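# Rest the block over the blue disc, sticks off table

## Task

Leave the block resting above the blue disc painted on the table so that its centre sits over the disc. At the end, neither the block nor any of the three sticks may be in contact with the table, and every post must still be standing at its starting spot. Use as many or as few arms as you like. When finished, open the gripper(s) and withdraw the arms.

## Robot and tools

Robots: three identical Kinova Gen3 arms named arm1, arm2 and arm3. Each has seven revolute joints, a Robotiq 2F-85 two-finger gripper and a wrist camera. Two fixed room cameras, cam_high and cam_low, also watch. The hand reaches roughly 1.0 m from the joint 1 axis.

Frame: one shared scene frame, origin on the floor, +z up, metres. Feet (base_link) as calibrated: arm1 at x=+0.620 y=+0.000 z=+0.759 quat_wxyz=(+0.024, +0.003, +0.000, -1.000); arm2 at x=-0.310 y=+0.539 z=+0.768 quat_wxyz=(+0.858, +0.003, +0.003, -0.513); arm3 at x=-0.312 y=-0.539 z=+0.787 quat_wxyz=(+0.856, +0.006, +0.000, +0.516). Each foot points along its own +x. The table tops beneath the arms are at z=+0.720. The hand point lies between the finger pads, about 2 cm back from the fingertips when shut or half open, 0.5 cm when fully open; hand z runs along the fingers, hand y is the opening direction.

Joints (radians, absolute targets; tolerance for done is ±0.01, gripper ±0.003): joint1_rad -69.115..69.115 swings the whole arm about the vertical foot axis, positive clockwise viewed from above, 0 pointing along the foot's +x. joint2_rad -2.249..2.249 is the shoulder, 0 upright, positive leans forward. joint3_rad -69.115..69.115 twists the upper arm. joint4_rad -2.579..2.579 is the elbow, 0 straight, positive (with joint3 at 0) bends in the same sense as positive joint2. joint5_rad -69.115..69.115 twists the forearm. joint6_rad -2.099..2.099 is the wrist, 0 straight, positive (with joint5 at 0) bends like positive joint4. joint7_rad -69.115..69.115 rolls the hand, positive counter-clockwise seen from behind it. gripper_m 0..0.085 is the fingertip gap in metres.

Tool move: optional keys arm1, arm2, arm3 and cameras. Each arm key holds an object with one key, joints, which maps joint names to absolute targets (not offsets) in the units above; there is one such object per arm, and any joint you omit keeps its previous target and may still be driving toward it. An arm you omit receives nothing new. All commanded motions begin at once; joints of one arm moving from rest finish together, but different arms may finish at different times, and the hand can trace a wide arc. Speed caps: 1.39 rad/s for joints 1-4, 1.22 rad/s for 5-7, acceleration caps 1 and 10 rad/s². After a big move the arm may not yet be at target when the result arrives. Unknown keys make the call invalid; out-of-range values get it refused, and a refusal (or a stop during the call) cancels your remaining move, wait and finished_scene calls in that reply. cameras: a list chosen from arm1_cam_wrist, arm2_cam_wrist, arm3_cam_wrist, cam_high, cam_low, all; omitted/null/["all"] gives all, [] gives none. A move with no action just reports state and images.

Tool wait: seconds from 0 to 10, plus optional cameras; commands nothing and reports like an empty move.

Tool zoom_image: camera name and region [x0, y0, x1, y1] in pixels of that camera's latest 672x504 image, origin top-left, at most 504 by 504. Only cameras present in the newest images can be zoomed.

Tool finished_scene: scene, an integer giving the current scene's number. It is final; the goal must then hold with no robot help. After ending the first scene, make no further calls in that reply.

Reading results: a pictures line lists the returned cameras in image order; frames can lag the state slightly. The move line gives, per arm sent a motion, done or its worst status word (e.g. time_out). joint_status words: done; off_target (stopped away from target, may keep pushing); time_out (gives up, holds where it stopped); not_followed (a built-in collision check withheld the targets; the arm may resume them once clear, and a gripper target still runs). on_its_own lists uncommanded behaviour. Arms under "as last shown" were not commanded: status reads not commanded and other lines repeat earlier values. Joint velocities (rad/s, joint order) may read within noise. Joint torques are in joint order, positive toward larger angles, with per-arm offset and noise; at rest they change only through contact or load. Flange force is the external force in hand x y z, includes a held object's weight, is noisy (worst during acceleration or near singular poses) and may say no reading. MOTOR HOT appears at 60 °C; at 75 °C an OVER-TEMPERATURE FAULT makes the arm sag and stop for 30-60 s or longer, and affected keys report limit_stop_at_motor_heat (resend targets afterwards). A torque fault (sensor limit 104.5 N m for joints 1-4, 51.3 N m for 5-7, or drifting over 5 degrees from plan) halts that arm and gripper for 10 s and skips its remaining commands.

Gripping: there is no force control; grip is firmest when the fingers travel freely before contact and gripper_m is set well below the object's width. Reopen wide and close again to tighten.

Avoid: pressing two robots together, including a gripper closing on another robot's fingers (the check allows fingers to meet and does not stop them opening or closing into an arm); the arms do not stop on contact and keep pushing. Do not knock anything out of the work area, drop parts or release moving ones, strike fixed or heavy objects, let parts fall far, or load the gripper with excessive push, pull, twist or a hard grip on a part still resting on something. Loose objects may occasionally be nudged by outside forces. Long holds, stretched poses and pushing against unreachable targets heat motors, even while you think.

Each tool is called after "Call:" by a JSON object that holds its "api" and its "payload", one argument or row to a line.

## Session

Call:
{"api": "move", "payload": {

}}

Call:
{"api": "zoom_image", "payload": {
  "camera": "cam_high",
  "region": [140, 90, 340, 240]
}}

Call:
{"api": "zoom_image", "payload": {
  "camera": "cam_high",
  "region": [330, 90, 530, 240]
}}

Call:
{"api": "zoom_image", "payload": {
  "camera": "cam_high",
  "region": [160, 220, 360, 370]
}}

Call:
{"api": "zoom_image", "payload": {
  "camera": "cam_high",
  "region": [340, 220, 540, 370]
}}

Call:
{"api": "zoom_image", "payload": {
  "camera": "cam_high",
  "region": [230, 330, 430, 480]
}}

Scene clock: 0.00 s.
Joint torques (N m): no reading
Flange force (N): no reading
Joint velocities: within noise
arm1.joint_positions: joint1_rad=-0.195 joint2_rad=-0.347 joint3_rad=-0.028 joint4_rad=+1.434 joint5_rad=-0.030 joint6_rad=+1.865 joint7_rad=+2.192 gripper_m=+0.085
arm1.joint_status: not commanded
arm1.hand: x=+0.4270 y=-0.0383 z=+1.2789 quat_wxyz=(+0.006, -0.896, -0.434, +0.093) (m; scene frame)
arm2.joint_positions: joint1_rad=-0.621 joint2_rad=-0.400 joint3_rad=+0.000 joint4_rad=+1.403 joint5_rad=-0.075 joint6_rad=+2.041 joint7_rad=+1.461 gripper_m=+0.085
arm2.joint_status: not commanded
arm2.hand: x=-0.1936 y=+0.4726 z=+1.2997 quat_wxyz=(-0.052, -0.261, -0.964, -0.028) (m; scene frame)
arm3.joint_positions: joint1_rad=-0.124 joint2_rad=-0.317 joint3_rad=+0.000 joint4_rad=+1.557 joint5_rad=+0.034 joint6_rad=+1.947 joint7_rad=+1.415 gripper_m=+0.085
arm3.joint_status: not commanded
arm3.hand: x=-0.2225 y=-0.4144 z=+1.2635 quat_wxyz=(+0.007, +0.497, -0.867, +0.020) (m; scene frame)
pictures: arm1_cam_wrist, arm2_cam_wrist, arm3_cam_wrist, cam_high, cam_low

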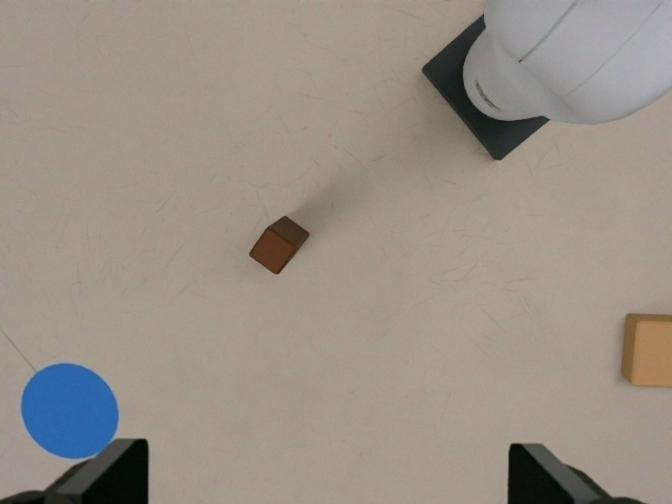

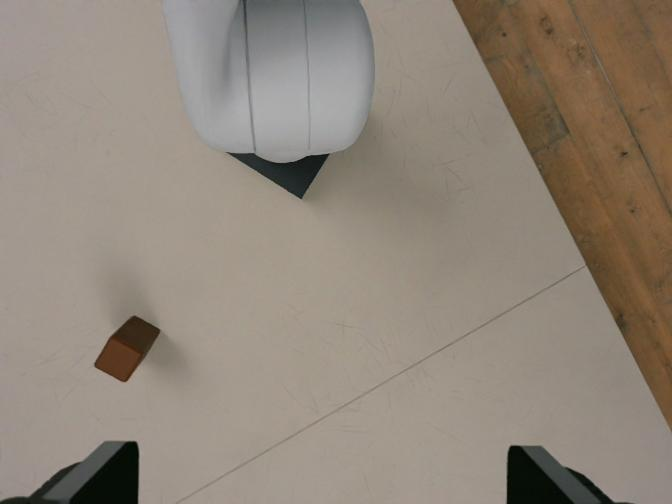

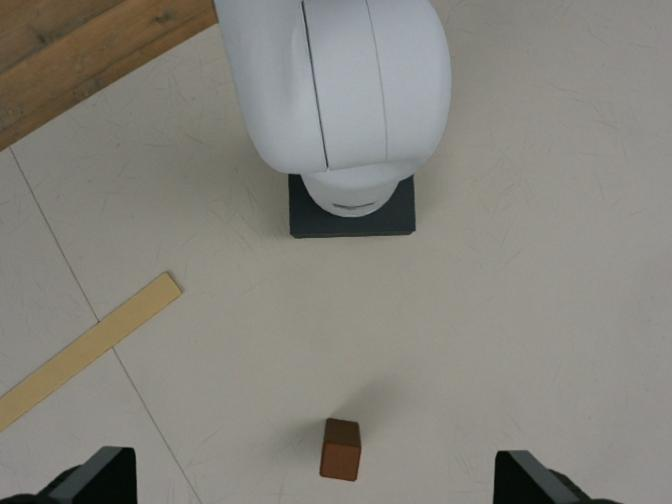

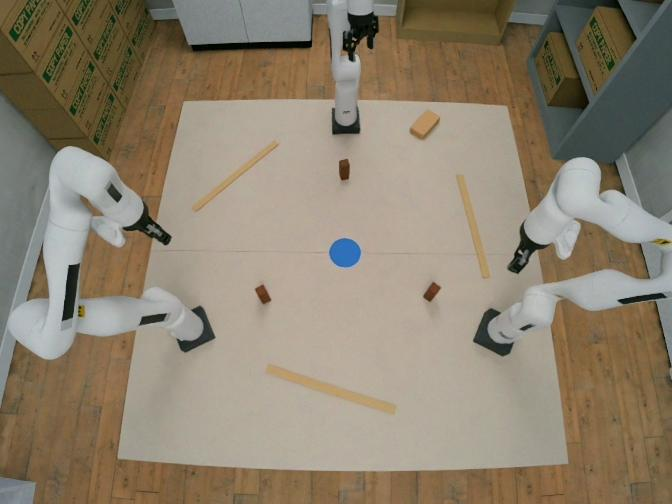

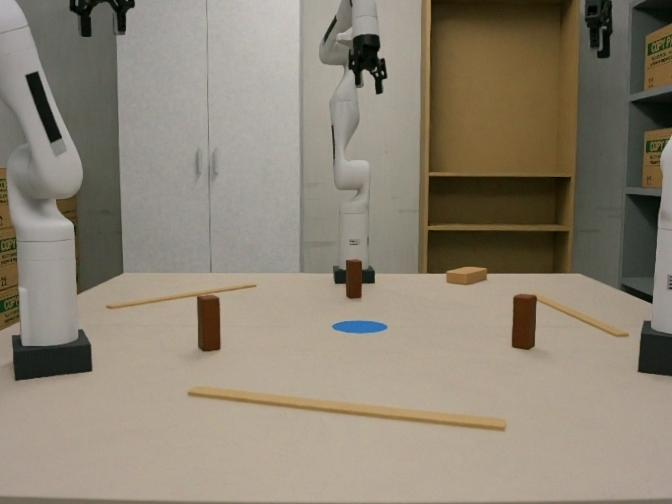

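Scaled by 2.520 from the camera's 672x504 image, which has a finer 960x720 frame.

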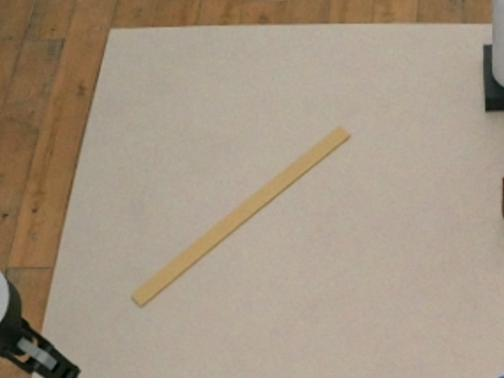

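Scaled by 2.520 from the camera's 672x504 image, which has a finer 960x720 frame.

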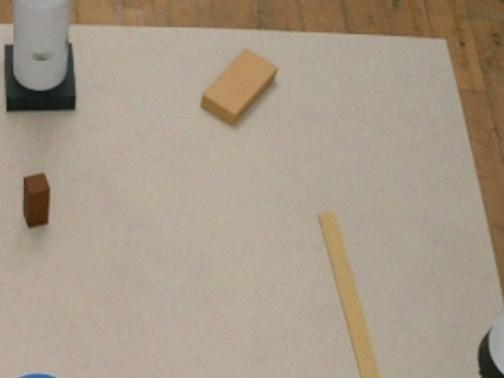

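Scaled by 2.520 from the camera's 672x504 image, which has a finer 960x720 frame.

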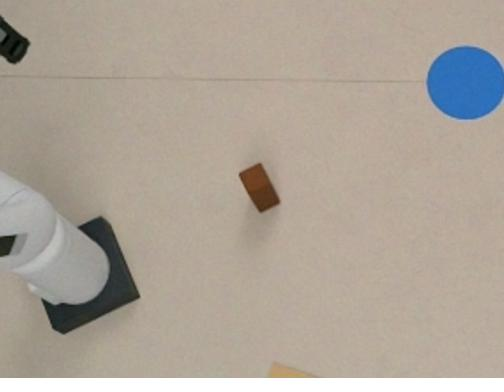

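Scaled by 2.520 from the camera's 672x504 image, which has a finer 960x720 frame.

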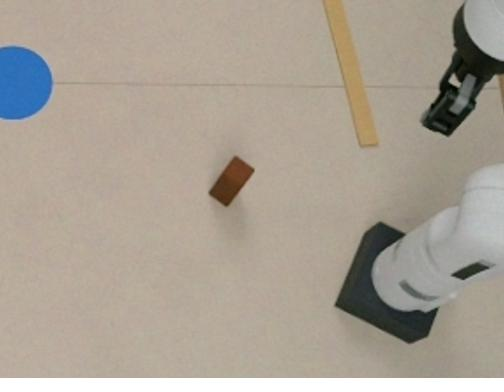

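Scaled by 2.520 from the camera's 672x504 image, which has a finer 960x720 frame.

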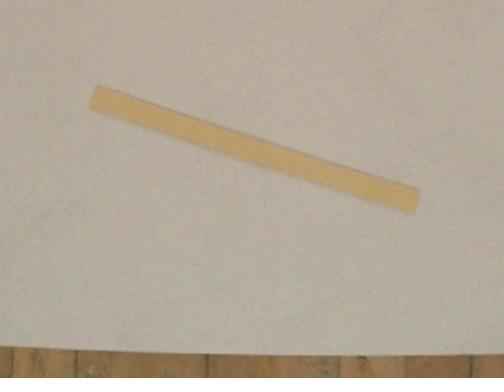

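Call:
{"api": "move", "payload": {
  "arm1": {"joints":{"joint1_rad":1.0294,"joint2_rad":0.8129,"joint3_rad":0,"joint4_rad":1.5349,"joint5_rad":0,"joint6_rad":0.7938,"joint7_rad":1.7868,"gripper_m":0.06}},
  "arm2": {"joints":{"joint1_rad":0.8176,"joint2_rad":0.8225,"joint3_rad":0,"joint4_rad":1.5421,"joint5_rad":0,"joint6_rad":0.777,"joint7_rad":1.5926,"gripper_m":0.06}},
  "arm3": {"joints":{"joint1_rad":0.974,"joint2_rad":0.727,"joint3_rad":0,"joint4_rad":1.8896,"joint5_rad":0,"joint6_rad":0.525,"joint7_rad":1.5809,"gripper_m":0.06}}
}}

Scene clock: 5.83 s.
Joint torques (N m): arm1=[-2.4 -19.31 -0.38 -6.38 -0.13 0.25 0.04] | arm2=[0.64 -21.09 -0.31 -7.36 0.08 -0.29 0] | arm3=[1.24 -18.26 -1.02 -3.08 -0.13 -0.27 -0.43]
Flange force (N): arm1=[4.4 -3.6 -1.9] | arm2=[3.8 1.4 -1.0] | arm3=[-5.7 2.5 -1.3]
move: arm1 done; arm2 done; arm3 done
Joint velocities: within noise
arm1.joint_positions: joint1_rad=+1.029 joint2_rad=+0.813 joint3_rad=+0.000 joint4_rad=+1.535 joint5_rad=+0.000 joint6_rad=+0.794 joint7_rad=+1.787 gripper_m=+0.060
arm1.joint_status: all done
arm1.hand: x=+0.3456 y=+0.4541 z=+0.7995 quat_wxyz=(+0.001, -0.928, +0.373, -0.002) (m; scene frame)
arm2.joint_positions: joint1_rad=+0.818 joint2_rad=+0.822 joint3_rad=+0.000 joint4_rad=+1.542 joint5_rad=+0.000 joint6_rad=+0.777 joint7_rad=+1.593 gripper_m=+0.060
arm2.joint_status: all done
arm2.hand: x=-0.5021 y=+0.0450 z=+0.7998 quat_wxyz=(+0.004, -0.806, -0.593, -0.002) (m; scene frame)
arm3.joint_positions: joint1_rad=+0.974 joint2_rad=+0.727 joint3_rad=+0.000 joint4_rad=+1.890 joint5_rad=+0.000 joint6_rad=+0.525 joint7_rad=+1.581 gripper_m=+0.060
arm3.joint_status: all done
arm3.hand: x=+0.1255 y=-0.5152 z=+0.7999 quat_wxyz=(+0.003, +0.061, -0.998, -0.006) (m; scene frame)
pictures: arm1_cam_wrist, arm2_cam_wrist, arm3_cam_wrist, cam_high, cam_low

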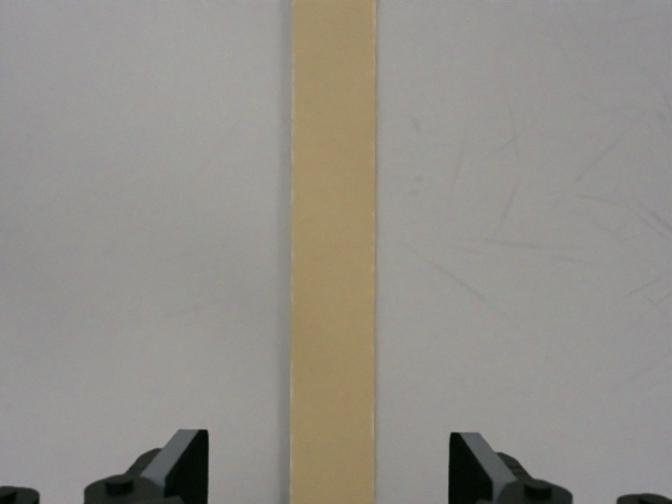

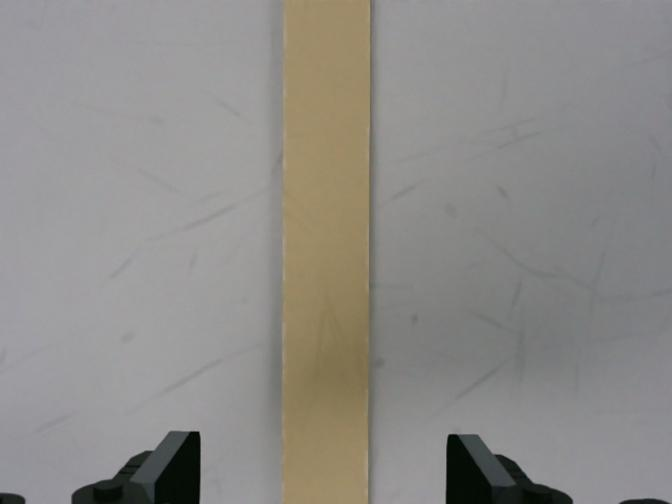

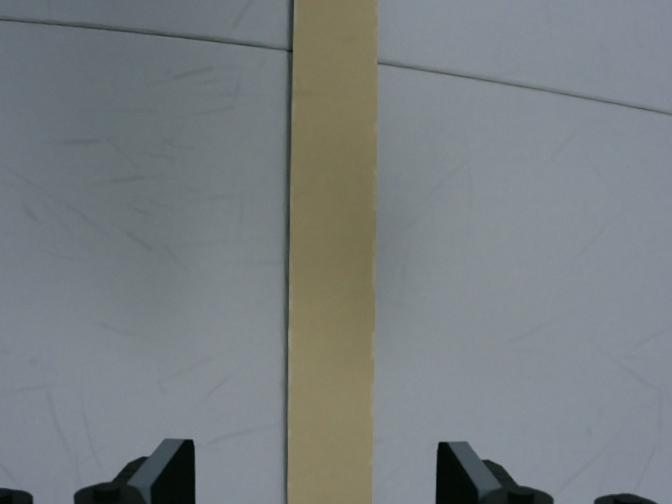

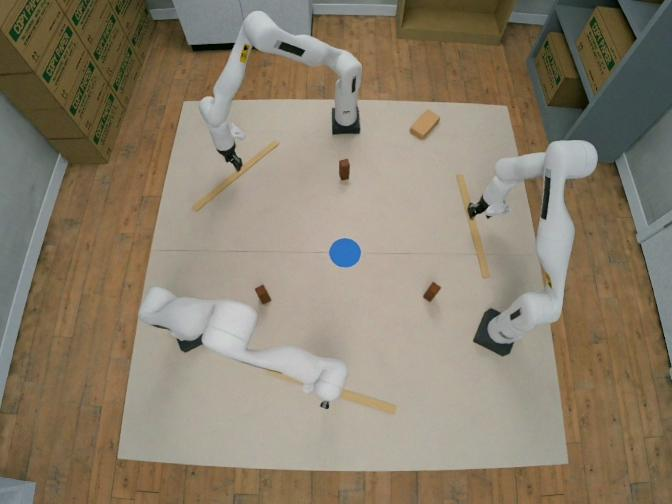

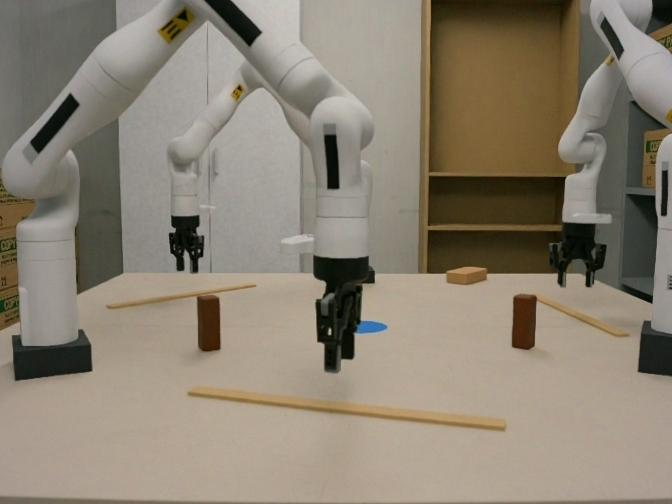

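Call:
{"api": "move", "payload": {
  "arm1": {"joints":{"joint2_rad":0.9116,"joint4_rad":1.5523,"joint6_rad":0.6777}},
  "arm2": {"joints":{"joint2_rad":0.9234,"joint4_rad":1.5568,"joint6_rad":0.6614}},
  "arm3": {"joints":{"joint1_rad":0.9605,"joint2_rad":0.8541,"joint4_rad":1.896,"joint6_rad":0.3915,"joint7_rad":1.5674}},
  "cameras": []
}}

Call:
{"api": "move", "payload": {
  "arm1": {"joints":{"gripper_m":0.01}},
  "arm2": {"joints":{"gripper_m":0.01}},
  "arm3": {"joints":{"gripper_m":0.01}},
  "cameras": ["arm1_cam_wrist","arm2_cam_wrist","arm3_cam_wrist"]
}}

Call:
{"api": "move", "payload": {
  "arm1": {"joints":{"joint2_rad":0.6311,"joint4_rad":1.4014,"joint6_rad":1.1091}},
  "arm2": {"joints":{"joint2_rad":0.6368,"joint4_rad":1.4159,"joint6_rad":1.0889}},
  "arm3": {"joints":{"joint2_rad":0.4818,"joint4_rad":1.7799,"joint6_rad":0.8799}},
  "cameras": ["cam_low"]
}}

Scene clock: 7.30 s.
Joint torques (N m): arm1=[-2.37 -19.89 -0.36 -5.62 -0.14 0.27 0.01] | arm2=[0.64 -21.64 -0.29 -6.62 0.06 -0.31 -0.01] | arm3=[1.23 -19.01 -0.99 -2.01 -0.13 -0.29 -0.42]
Flange force (N): arm1=[4.1 -3.7 -2.1] | arm2=[3.9 1.5 -1.4] | arm3=[-5.7 2.7 -0.5]
move: arm1 done; arm2 done; arm3 done
Joint velocities: within noise
arm1.joint_positions: joint1_rad=+1.029 joint2_rad=+0.912 joint3_rad=+0.000 joint4_rad=+1.552 joint5_rad=+0.000 joint6_rad=+0.678 joint7_rad=+1.787 gripper_m=+0.060
arm1.joint_status: all done
arm1.hand: x=+0.3459 y=+0.4541 z=+0.7435 quat_wxyz=(+0.001, -0.928, +0.373, -0.002) (m; scene frame)
arm2.joint_positions: joint1_rad=+0.818 joint2_rad=+0.923 joint3_rad=+0.000 joint4_rad=+1.557 joint5_rad=+0.000 joint6_rad=+0.661 joint7_rad=+1.593 gripper_m=+0.060
arm2.joint_status: all done
arm2.hand: x=-0.5022 y=+0.0456 z=+0.7433 quat_wxyz=(+0.004, -0.806, -0.593, -0.002) (m; scene frame)
arm3.joint_positions: joint1_rad=+0.961 joint2_rad=+0.854 joint3_rad=+0.000 joint4_rad=+1.896 joint5_rad=+0.000 joint6_rad=+0.391 joint7_rad=+1.567 gripper_m=+0.060
arm3.joint_status: all done
arm3.hand: x=+0.1248 y=-0.5087 z=+0.7435 quat_wxyz=(+0.003, +0.061, -0.998, -0.006) (m; scene frame)
pictures: none
No camera images: "cameras" was empty.

Scene clock: 8.17 s.
Joint torques (N m): arm1=[-2.56 -12.83 -0.6 -4.69 -0.23 -0.99 -0.03] | arm2=[0.63 -14.87 -0.35 -4.67 0.07 -0.58 -0.02] | arm3=[1.19 -12.65 -1.14 -1.78 -0.14 -1.21 -0.43]
Flange force (N): arm1=[7.7 -3.2 -17.7] | arm2=[5.3 1.5 -14.7] | arm3=[-2.8 2.8 -17.3]
move: arm1 off_target; arm2 off_target; arm3 off_target
Joint velocities: within noise
arm1.joint_positions: joint1_rad=+1.029 joint2_rad=+0.912 joint3_rad=+0.000 joint4_rad=+1.552 joint5_rad=+0.000 joint6_rad=+0.678 joint7_rad=+1.787 gripper_m=+0.025
arm1.joint_status: gripper_m off_target (ended at +0.025, target +0.010)
arm1.hand: x=+0.3459 y=+0.4542 z=+0.7435 quat_wxyz=(+0.001, -0.928, +0.373, -0.002) (m; scene frame)
arm2.joint_positions: joint1_rad=+0.818 joint2_rad=+0.923 joint3_rad=+0.000 joint4_rad=+1.557 joint5_rad=+0.000 joint6_rad=+0.661 joint7_rad=+1.593 gripper_m=+0.025
arm2.joint_status: gripper_m off_target (ended at +0.025, target +0.010)
arm2.hand: x=-0.5022 y=+0.0456 z=+0.7434 quat_wxyz=(+0.004, -0.805, -0.593, -0.002) (m; scene frame)
arm3.joint_positions: joint1_rad=+0.960 joint2_rad=+0.854 joint3_rad=+0.000 joint4_rad=+1.896 joint5_rad=+0.000 joint6_rad=+0.391 joint7_rad=+1.567 gripper_m=+0.025
arm3.joint_status: gripper_m off_target (ended at +0.025, target +0.010)
arm3.hand: x=+0.1247 y=-0.5087 z=+0.7435 quat_wxyz=(+0.003, +0.061, -0.998, -0.006) (m; scene frame)
pictures: arm1_cam_wrist, arm2_cam_wrist, arm3_cam_wrist

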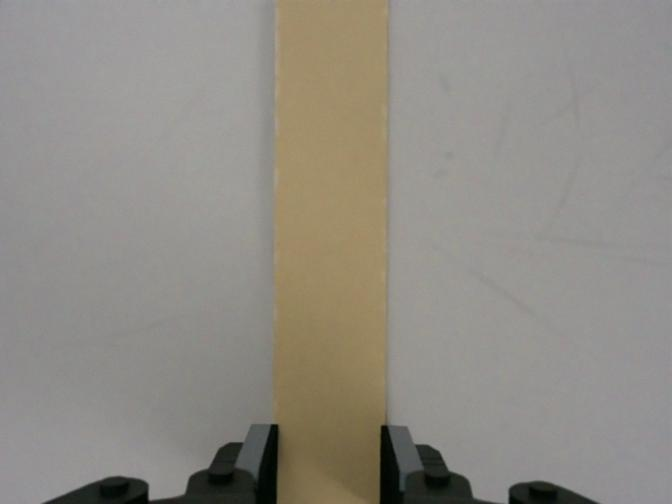

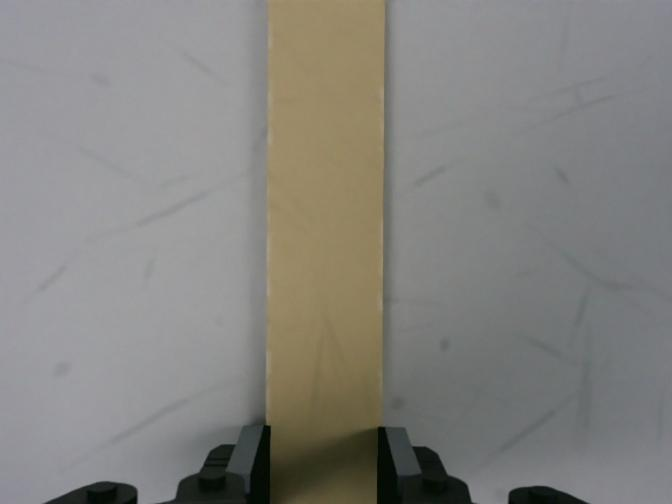

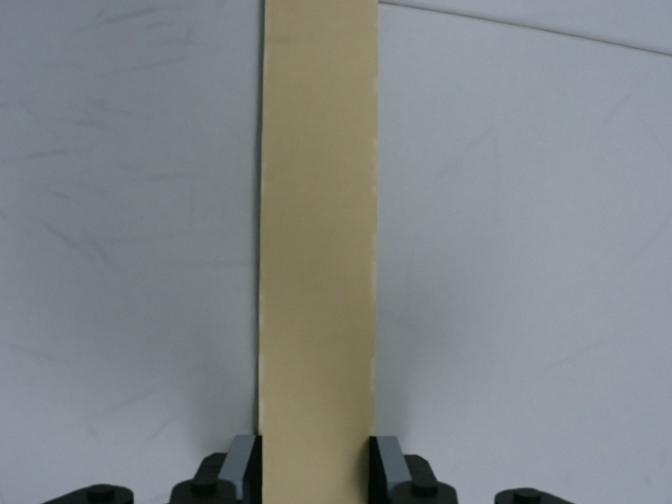

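Scene clock: 9.70 s.
Joint torques (N m): arm1=[-2.38 -18.54 -0.44 -8.22 -0.09 0.26 0.02] | arm2=[0.61 -20.26 -0.36 -9.11 0.07 -0.31 0.01] | arm3=[1.25 -16.85 -1.1 -5.7 -0.15 -0.27 -0.44]
Flange force (N): arm1=[5.2 -3.2 -0.1] | arm2=[3.7 1.2 0.5] | arm3=[-5.3 1.6 -2.3]
move: arm1 done; arm2 done; arm3 done
Joint velocities: within noise
arm1.joint_positions: joint1_rad=+1.029 joint2_rad=+0.631 joint3_rad=+0.000 joint4_rad=+1.401 joint5_rad=+0.000 joint6_rad=+1.109 joint7_rad=+1.787 gripper_m=+0.025
arm1.joint_status: all done
arm1.hand: x=+0.3449 y=+0.4541 z=+0.9304 quat_wxyz=(+0.001, -0.928, +0.373, -0.002) (m; scene frame)
arm2.joint_positions: joint1_rad=+0.818 joint2_rad=+0.637 joint3_rad=+0.000 joint4_rad=+1.416 joint5_rad=+0.000 joint6_rad=+1.089 joint7_rad=+1.593 gripper_m=+0.025
arm2.joint_status: all done
arm2.hand: x=-0.5019 y=+0.0439 z=+0.9302 quat_wxyz=(+0.004, -0.806, -0.593, -0.002) (m; scene frame)
arm3.joint_positions: joint1_rad=+0.961 joint2_rad=+0.482 joint3_rad=+0.000 joint4_rad=+1.780 joint5_rad=+0.000 joint6_rad=+0.880 joint7_rad=+1.567 gripper_m=+0.025
arm3.joint_status: all done
arm3.hand: x=+0.1260 y=-0.5108 z=+0.9302 quat_wxyz=(+0.003, +0.061, -0.998, -0.006) (m; scene frame)
pictures: cam_low

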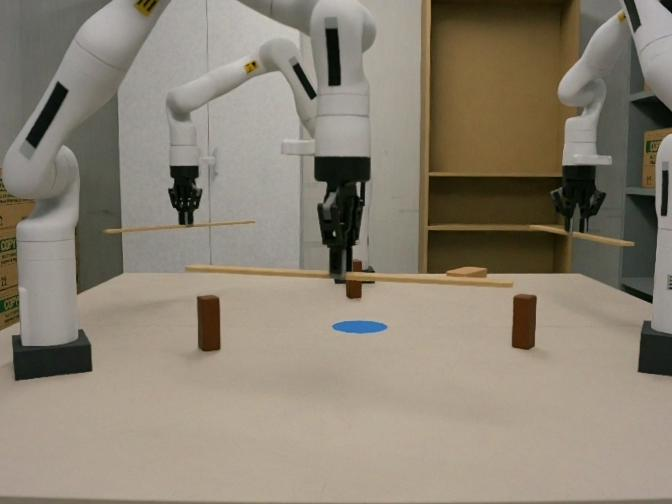

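Call:
{"api": "move", "payload": {
  "arm1": {"joints":{"joint1_rad":-0.0386,"joint2_rad":0.0726,"joint4_rad":1.612,"joint5_rad":-0.0066,"joint6_rad":1.257,"joint7_rad":1.6045}},
  "arm2": {"joints":{"joint1_rad":-0.0803,"joint2_rad":0.2922,"joint4_rad":2.0868,"joint5_rad":-0.0408,"joint6_rad":0.5638,"joint7_rad":1.715}},
  "arm3": {"joints":{"joint1_rad":-0.0451,"joint2_rad":0.1511,"joint4_rad":1.9749,"joint5_rad":-0.0093,"joint6_rad":0.8156,"joint7_rad":1.6116}},
  "cameras": ["cam_high","cam_low"]
}}

Call:
{"api": "move", "payload": {
  "arm1": {"joints":{"joint1_rad":-0.0386,"joint2_rad":0.2845,"joint4_rad":2.0609,"joint5_rad":-0.0112,"joint6_rad":0.5962,"joint7_rad":1.6118}},
  "arm3": {"joints":{"joint1_rad":-0.0451,"joint2_rad":0.331,"joint4_rad":2.147,"joint5_rad":-0.0152,"joint6_rad":0.4636,"joint7_rad":1.6188}}
}}

Call:
{"api": "zoom_image", "payload": {
  "camera": "cam_high",
  "region": [230, 150, 470, 330]
}}

Scene clock: 12.50 s.
Joint torques (N m): arm1=[-2.47 -9.46 -0.77 -9.87 -0.16 -0.37 0.03] | arm2=[0.54 -12.48 -0.55 -8 0.02 -0.91 0] | arm3=[1.25 -11.57 -1.26 -7.15 -0.16 -0.96 -0.43]
Flange force (N): arm1=[5.2 -4.6 0.8] | arm2=[3.3 2.4 -1.1] | arm3=[-4.7 0.2 -2.7]
move: arm1 done; arm2 done; arm3 done
Joint velocities: within noise
arm1.joint_positions: joint1_rad=-0.039 joint2_rad=+0.073 joint3_rad=+0.000 joint4_rad=+1.612 joint5_rad=-0.007 joint6_rad=+1.257 joint7_rad=+1.604 gripper_m=+0.025
arm1.joint_status: all done
arm1.hand: x=+0.2130 y=-0.0124 z=+1.1201 quat_wxyz=(-0.006, -0.993, -0.060, +0.097) (m; scene frame)
arm2.joint_positions: joint1_rad=-0.080 joint2_rad=+0.292 joint3_rad=+0.000 joint4_rad=+2.087 joint5_rad=-0.041 joint6_rad=+0.564 joint7_rad=+1.715 gripper_m=+0.025
arm2.joint_status: all done
arm2.hand: x=-0.1080 y=+0.1916 z=+0.9202 quat_wxyz=(-0.088, -0.426, -0.899, +0.039) (m; scene frame)
arm3.joint_positions: joint1_rad=-0.045 joint2_rad=+0.151 joint3_rad=+0.000 joint4_rad=+1.975 joint5_rad=-0.009 joint6_rad=+0.816 joint7_rad=+1.612 gripper_m=+0.025
arm3.joint_status: all done
arm3.hand: x=-0.1226 y=-0.1964 z=+1.0192 quat_wxyz=(-0.084, +0.547, -0.831, -0.061) (m; scene frame)
pictures: cam_high, cam_low

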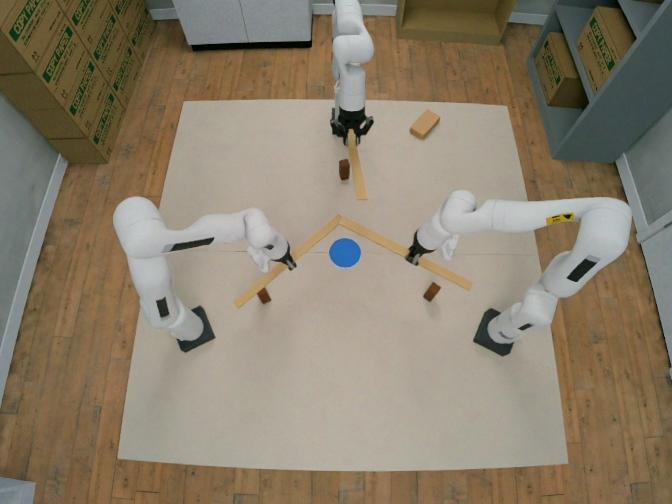

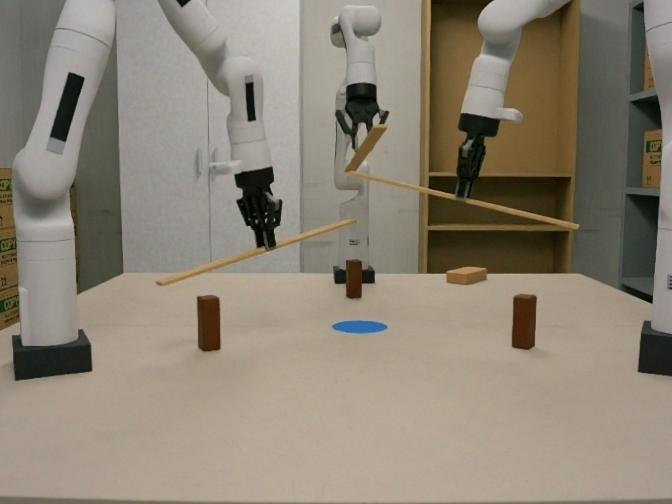

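Scene clock: 14.13 s.
Joint torques (N m): arm1=[-2.51 -11.12 -0.64 -7.19 -0.16 -0.39 0.05] | arm2=[0.51 -12.48 -0.55 -8.03 0 -0.92 0.01] | arm3=[1.23 -13.02 -1.2 -4.99 -0.16 -0.95 -0.41]
Flange force (N): arm1=[3.7 -6.6 -2.2] | arm2=[3.4 2.4 -1.2] | arm3=[-5.2 3.7 -1.8]
move: arm1 done; arm3 done
Joint velocities: within noise
arm1.joint_positions: joint1_rad=-0.039 joint2_rad=+0.284 joint3_rad=+0.000 joint4_rad=+2.061 joint5_rad=-0.011 joint6_rad=+0.596 joint7_rad=+1.612 gripper_m=+0.025
arm1.joint_status: all done
arm1.hand: x=+0.2141 y=-0.0123 z=+0.9201 quat_wxyz=(-0.006, -0.993, -0.060, +0.097) (m; scene frame)
arm2: as last shown
arm3.joint_positions: joint1_rad=-0.045 joint2_rad=+0.331 joint3_rad=+0.000 joint4_rad=+2.147 joint5_rad=-0.015 joint6_rad=+0.464 joint7_rad=+1.619 gripper_m=+0.025
arm3.joint_status: all done
arm3.hand: x=-0.1233 y=-0.1954 z=+0.9192 quat_wxyz=(-0.084, +0.547, -0.831, -0.061) (m; scene frame)
pictures: arm1_cam_wrist, arm2_cam_wrist, arm3_cam_wrist, cam_high, cam_low

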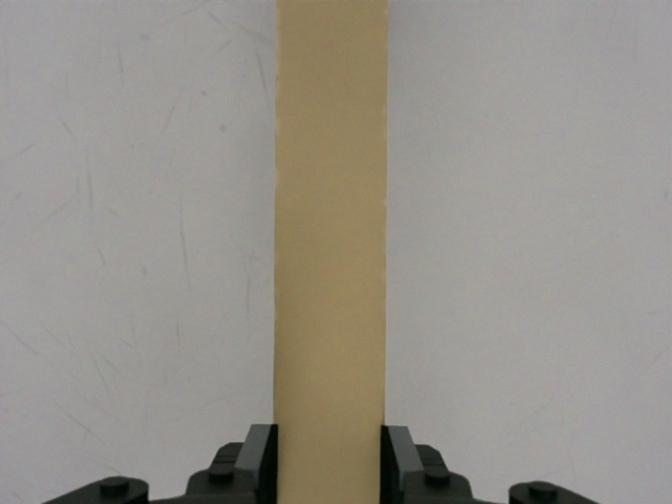

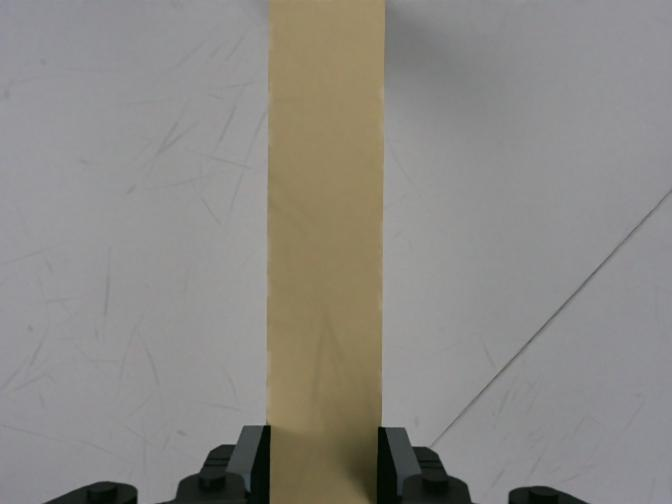

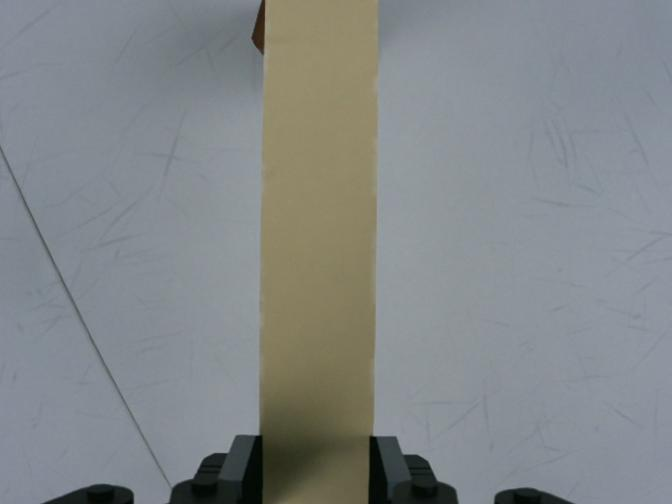

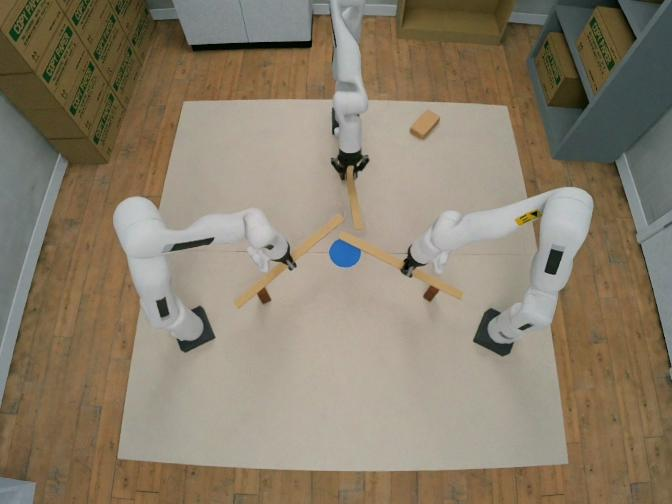

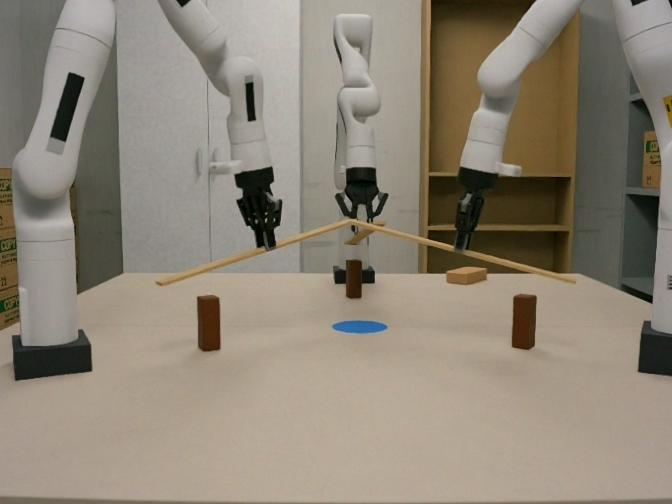

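Scaled by 2.100 from the camera's 672x504 image, which has a finer 960x720 frame.

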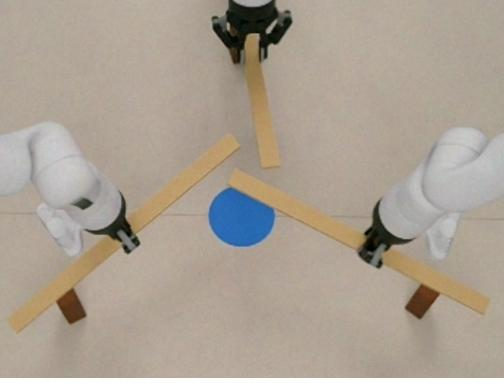

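Call:
{"api": "move", "payload": {
  "arm1": {"joints":{"joint1_rad":-0.0452,"joint2_rad":0.4361,"joint4_rad":1.8133,"joint5_rad":-0.0078,"joint6_rad":0.6922,"joint7_rad":1.6019}},
  "arm2": {"joints":{"joint1_rad":-0.1007,"joint2_rad":0.4402,"joint4_rad":1.841,"joint5_rad":-0.029,"joint6_rad":0.6612,"joint7_rad":1.683}},
  "arm3": {"joints":{"joint1_rad":-0.0524,"joint2_rad":0.4699,"joint4_rad":1.8984,"joint5_rad":-0.0103,"joint6_rad":0.5733,"joint7_rad":1.6066}},
  "cameras": ["cam_high","cam_low"]
}}

Call:
{"api": "zoom_image", "payload": {
  "camera": "cam_high",
  "region": [230, 150, 470, 330]
}}

Call:
{"api": "zoom_image", "payload": {
  "camera": "cam_low",
  "region": [290, 190, 430, 295]
}}

Scene clock: 15.77 s.
Joint torques (N m): arm1=[-2.47 -14.65 -0.62 -7.81 -0.18 -0.36 0.02] | arm2=[0.55 -16.11 -0.52 -8.6 0.02 -0.9 -0.01] | arm3=[1.2 -16.51 -1.13 -5.76 -0.14 -0.96 -0.41]
Flange force (N): arm1=[3.9 -5.5 -1.5] | arm2=[3.3 2.1 -0.6] | arm3=[-5.7 3.0 -1.1]
move: arm1 done; arm2 done; arm3 done
Joint velocities: within noise
arm1.joint_positions: joint1_rad=-0.045 joint2_rad=+0.436 joint3_rad=+0.000 joint4_rad=+1.813 joint5_rad=-0.008 joint6_rad=+0.692 joint7_rad=+1.602 gripper_m=+0.025
arm1.joint_status: all done
arm1.hand: x=+0.1348 y=-0.0221 z=+0.9198 quat_wxyz=(-0.006, -0.993, -0.060, +0.097) (m; scene frame)
arm2.joint_positions: joint1_rad=-0.101 joint2_rad=+0.440 joint3_rad=+0.000 joint4_rad=+1.841 joint5_rad=-0.029 joint6_rad=+0.661 joint7_rad=+1.683 gripper_m=+0.025
arm2.joint_status: all done
arm2.hand: x=-0.0577 y=+0.1294 z=+0.9196 quat_wxyz=(-0.088, -0.427, -0.899, +0.039) (m; scene frame)
arm3.joint_positions: joint1_rad=-0.052 joint2_rad=+0.470 joint3_rad=+0.000 joint4_rad=+1.898 joint5_rad=-0.010 joint6_rad=+0.573 joint7_rad=+1.607 gripper_m=+0.025
arm3.joint_status: all done
arm3.hand: x=-0.0921 y=-0.1218 z=+0.9198 quat_wxyz=(-0.084, +0.547, -0.831, -0.061) (m; scene frame)
pictures: cam_high, cam_low

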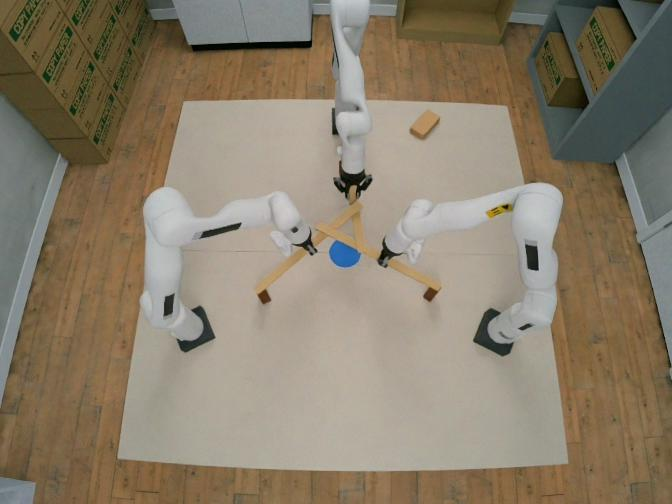

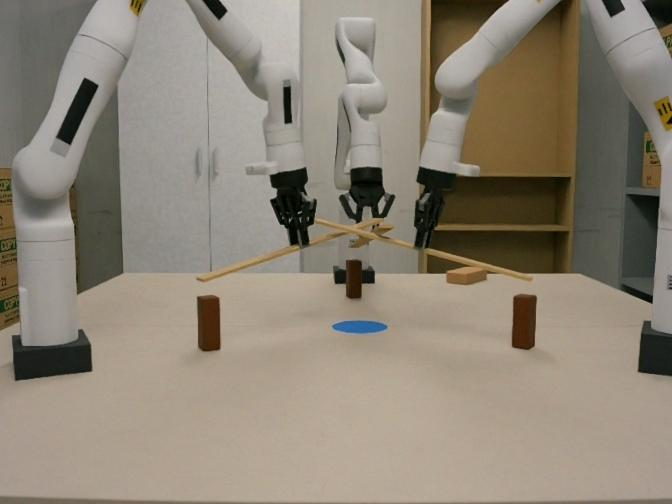

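Scaled by 2.100 from the camera's 672x504 image, which has a finer 960x720 frame.

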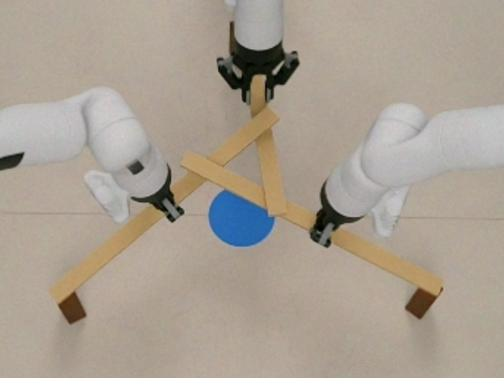

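Scaled by 3.600 from the camera's 672x504 image, which has a finer 960x720 frame.

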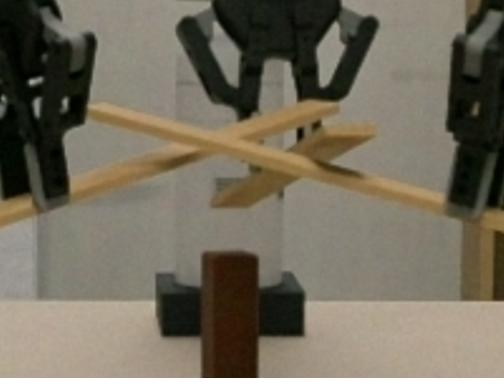

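Call:
{"api": "move", "payload": {
  "arm1": {"joints":{"joint1_rad":-0.0469,"joint2_rad":0.5721,"joint4_rad":1.7691,"joint5_rad":-0.0036,"joint6_rad":0.7004,"joint7_rad":1.597}},
  "arm2": {"joints":{"joint1_rad":-0.1065,"joint2_rad":0.5776,"joint4_rad":1.7954,"joint5_rad":-0.0134,"joint6_rad":0.6689,"joint7_rad":1.6648}},
  "arm3": {"joints":{"joint1_rad":-0.0541,"joint2_rad":0.6123,"joint4_rad":1.8434,"joint5_rad":-0.0045,"joint6_rad":0.5859,"joint7_rad":1.5999}},
  "cameras": ["cam_high","cam_low"]
}}

Call:
{"api": "zoom_image", "payload": {
  "camera": "cam_low",
  "region": [290, 210, 430, 315]
}}

Call:
{"api": "zoom_image", "payload": {
  "camera": "cam_low",
  "region": [170, 250, 310, 355]
}}

Call:
{"api": "zoom_image", "payload": {
  "camera": "cam_low",
  "region": [420, 250, 560, 355]
}}

Call:
{"api": "zoom_image", "payload": {
  "camera": "cam_high",
  "region": [230, 150, 470, 330]
}}

Scene clock: 17.13 s.
Joint torques (N m): arm1=[-2.48 -16.23 -0.5 -6.86 -0.17 -0.05 0.03] | arm2=[0.49 -17.73 -0.47 -7.76 0.05 -0.61 0.01] | arm3=[1.21 -18.06 -1.11 -4.8 -0.16 -0.69 -0.44]
Flange force (N): arm1=[3.4 -5.2 -1.5] | arm2=[3.5 1.9 -0.6] | arm3=[-6.0 2.6 -1.2]
move: arm1 done; arm2 done; arm3 done
Joint velocities: within noise
arm1.joint_positions: joint1_rad=-0.047 joint2_rad=+0.572 joint3_rad=+0.000 joint4_rad=+1.769 joint5_rad=-0.004 joint6_rad=+0.700 joint7_rad=+1.597 gripper_m=+0.025
arm1.joint_status: all done
arm1.hand: x=+0.1349 y=-0.0221 z=+0.8659 quat_wxyz=(-0.003, -0.997, -0.060, +0.047) (m; scene frame)
arm2.joint_positions: joint1_rad=-0.106 joint2_rad=+0.578 joint3_rad=+0.000 joint4_rad=+1.795 joint5_rad=-0.013 joint6_rad=+0.669 joint7_rad=+1.665 gripper_m=+0.025
arm2.joint_status: all done
arm2.hand: x=-0.0578 y=+0.1296 z=+0.8659 quat_wxyz=(-0.043, -0.429, -0.902, +0.018) (m; scene frame)
arm3.joint_positions: joint1_rad=-0.054 joint2_rad=+0.612 joint3_rad=+0.000 joint4_rad=+1.843 joint5_rad=-0.004 joint6_rad=+0.586 joint7_rad=+1.600 gripper_m=+0.025
arm3.joint_status: all done
arm3.hand: x=-0.0922 y=-0.1212 z=+0.8660 quat_wxyz=(-0.042, +0.549, -0.834, -0.034) (m; scene frame)
pictures: cam_high, cam_low

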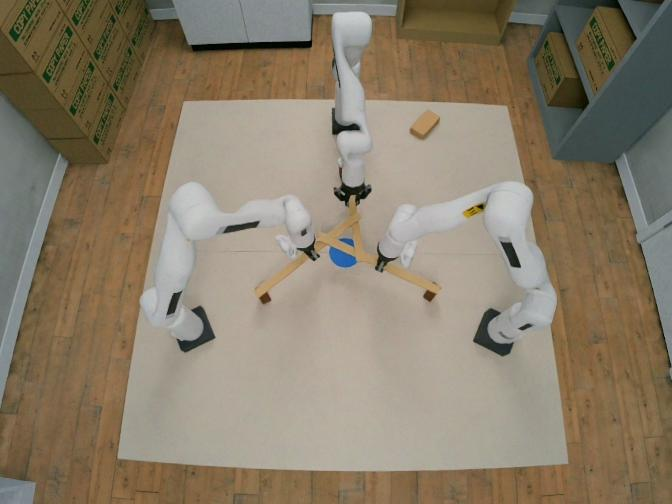

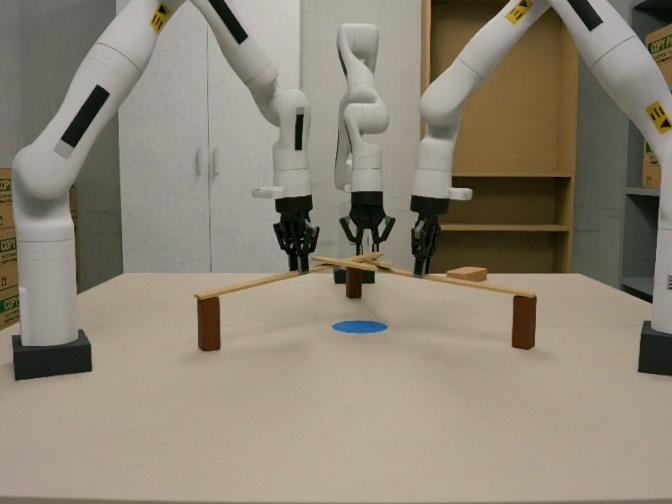

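Scaled by 3.600 from the camera's 672x504 image, which has a finer 960x720 frame.

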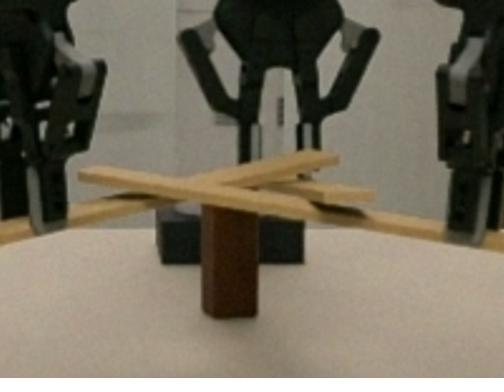

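Scaled by 3.600 from the camera's 672x504 image, which has a finer 960x720 frame.

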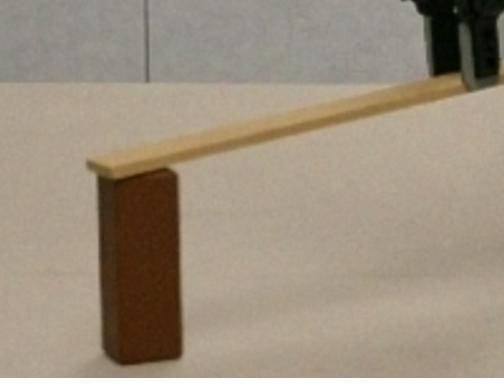

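Scaled by 3.600 from the camera's 672x504 image, which has a finer 960x720 frame.

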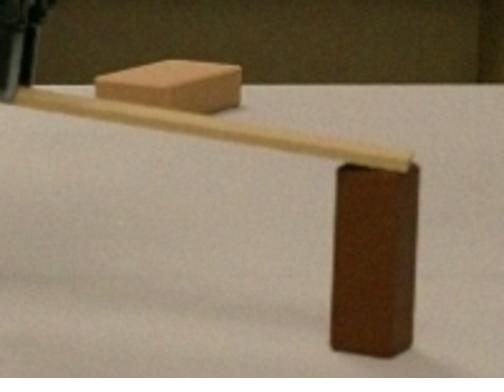

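Scaled by 2.100 from the camera's 672x504 image, which has a finer 960x720 frame.

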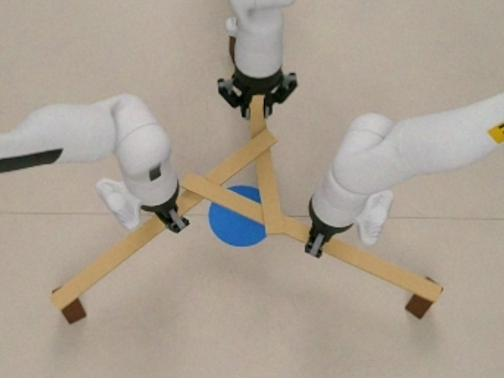

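Call:
{"api": "move", "payload": {
  "arm1": {"joints":{"gripper_m":0.06}},
  "cameras": ["arm1_cam_wrist","cam_low"]
}}

Call:
{"api": "move", "payload": {
  "arm2": {"joints":{"gripper_m":0.06}},
  "cameras": ["arm2_cam_wrist","cam_low"]
}}

Call:
{"api": "zoom_image", "payload": {
  "camera": "cam_low",
  "region": [180, 210, 550, 370]
}}

Scene clock: 18.17 s.
Joint torques (N m): arm1=[-2.47 -15.95 -0.53 -6.77 -0.16 -0.02 0.05] | arm2=[0.5 -17.72 -0.43 -7.73 0.01 -0.62 0.01] | arm3=[1.23 -18.29 -1.1 -4.95 -0.14 -0.72 -0.44]
Flange force (N): arm1=[3.6 -5.1 -2.0] | arm2=[3.4 1.9 -0.6] | arm3=[-5.8 2.6 -0.8]
move: arm1 done
Joint velocities: within noise
arm1.joint_positions: joint1_rad=-0.047 joint2_rad=+0.572 joint3_rad=+0.000 joint4_rad=+1.769 joint5_rad=-0.004 joint6_rad=+0.700 joint7_rad=+1.597 gripper_m=+0.060
arm1.joint_status: all done
arm1.hand: x=+0.1349 y=-0.0221 z=+0.8659 quat_wxyz=(-0.003, -0.997, -0.060, +0.047) (m; scene frame)
arm2, arm3: as last shown
arm2.hand: x=-0.0578 y=+0.1296 z=+0.8658 quat_wxyz=(-0.043, -0.429, -0.902, +0.018) (m; scene frame)
pictures: arm1_cam_wrist, cam_low

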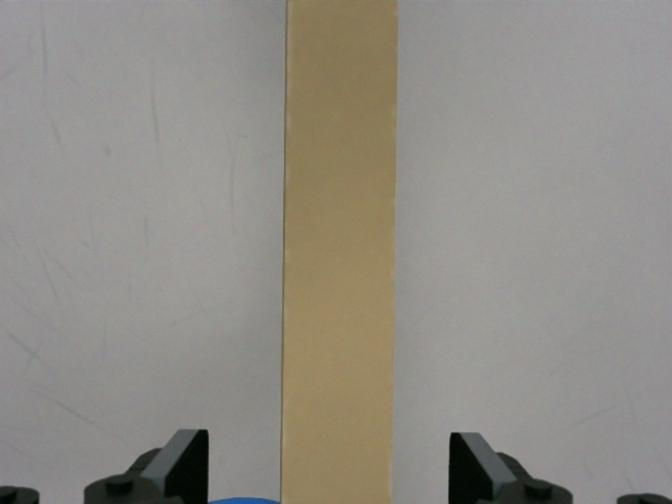

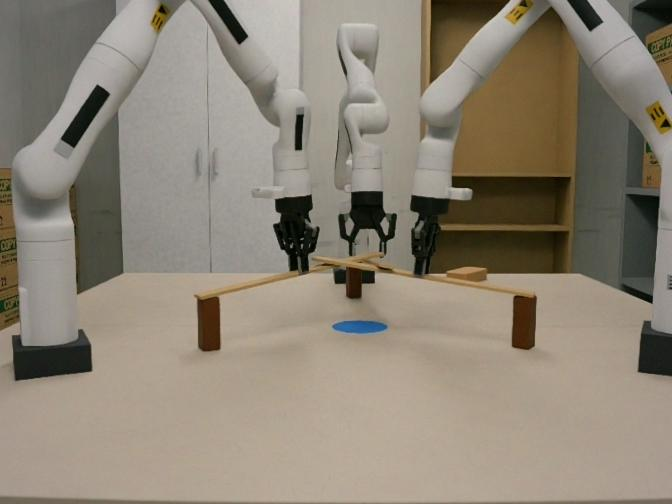

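Scene clock: 19.10 s.
Joint torques (N m): arm1=[-2.5 -15.91 -0.52 -6.72 -0.16 -0.05 0.04] | arm2=[0.51 -17.46 -0.49 -7.57 0.04 -0.59 -0.01] | arm3=[1.2 -18.46 -1.1 -5.04 -0.14 -0.72 -0.43]
Flange force (N): arm1=[3.4 -5.2 -2.2] | arm2=[3.3 1.9 -1.2] | arm3=[-5.7 2.6 -0.4]
move: arm2 done
Joint velocities: within noise
arm1, arm3: as last shown
arm2.joint_positions: joint1_rad=-0.106 joint2_rad=+0.578 joint3_rad=+0.000 joint4_rad=+1.795 joint5_rad=-0.013 joint6_rad=+0.669 joint7_rad=+1.665 gripper_m=+0.060
arm2.joint_status: all done
arm2.hand: x=-0.0578 y=+0.1296 z=+0.8658 quat_wxyz=(-0.043, -0.429, -0.902, +0.018) (m; scene frame)
pictures: arm2_cam_wrist, cam_low

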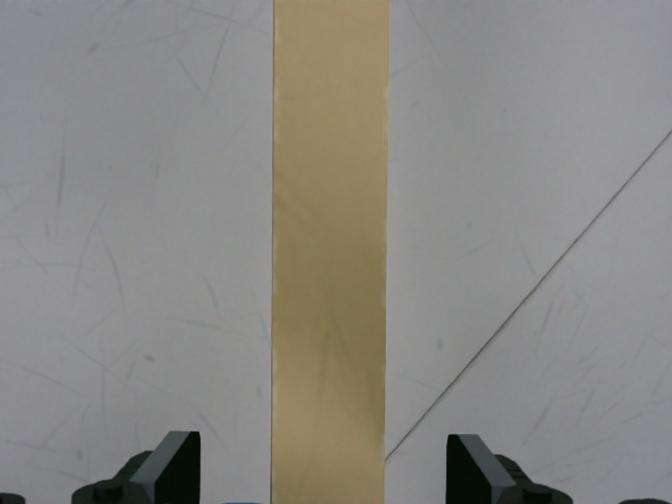

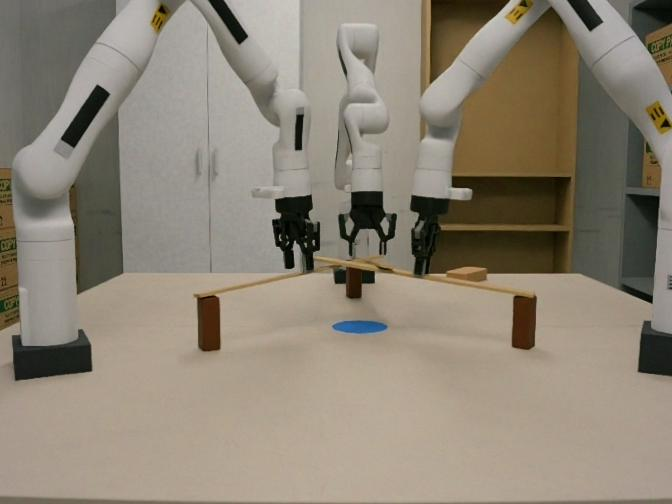

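Scaled by 1.362 from the camera's 672x504 image, which has a finer 960x720 frame.

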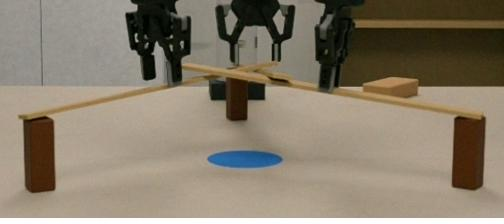

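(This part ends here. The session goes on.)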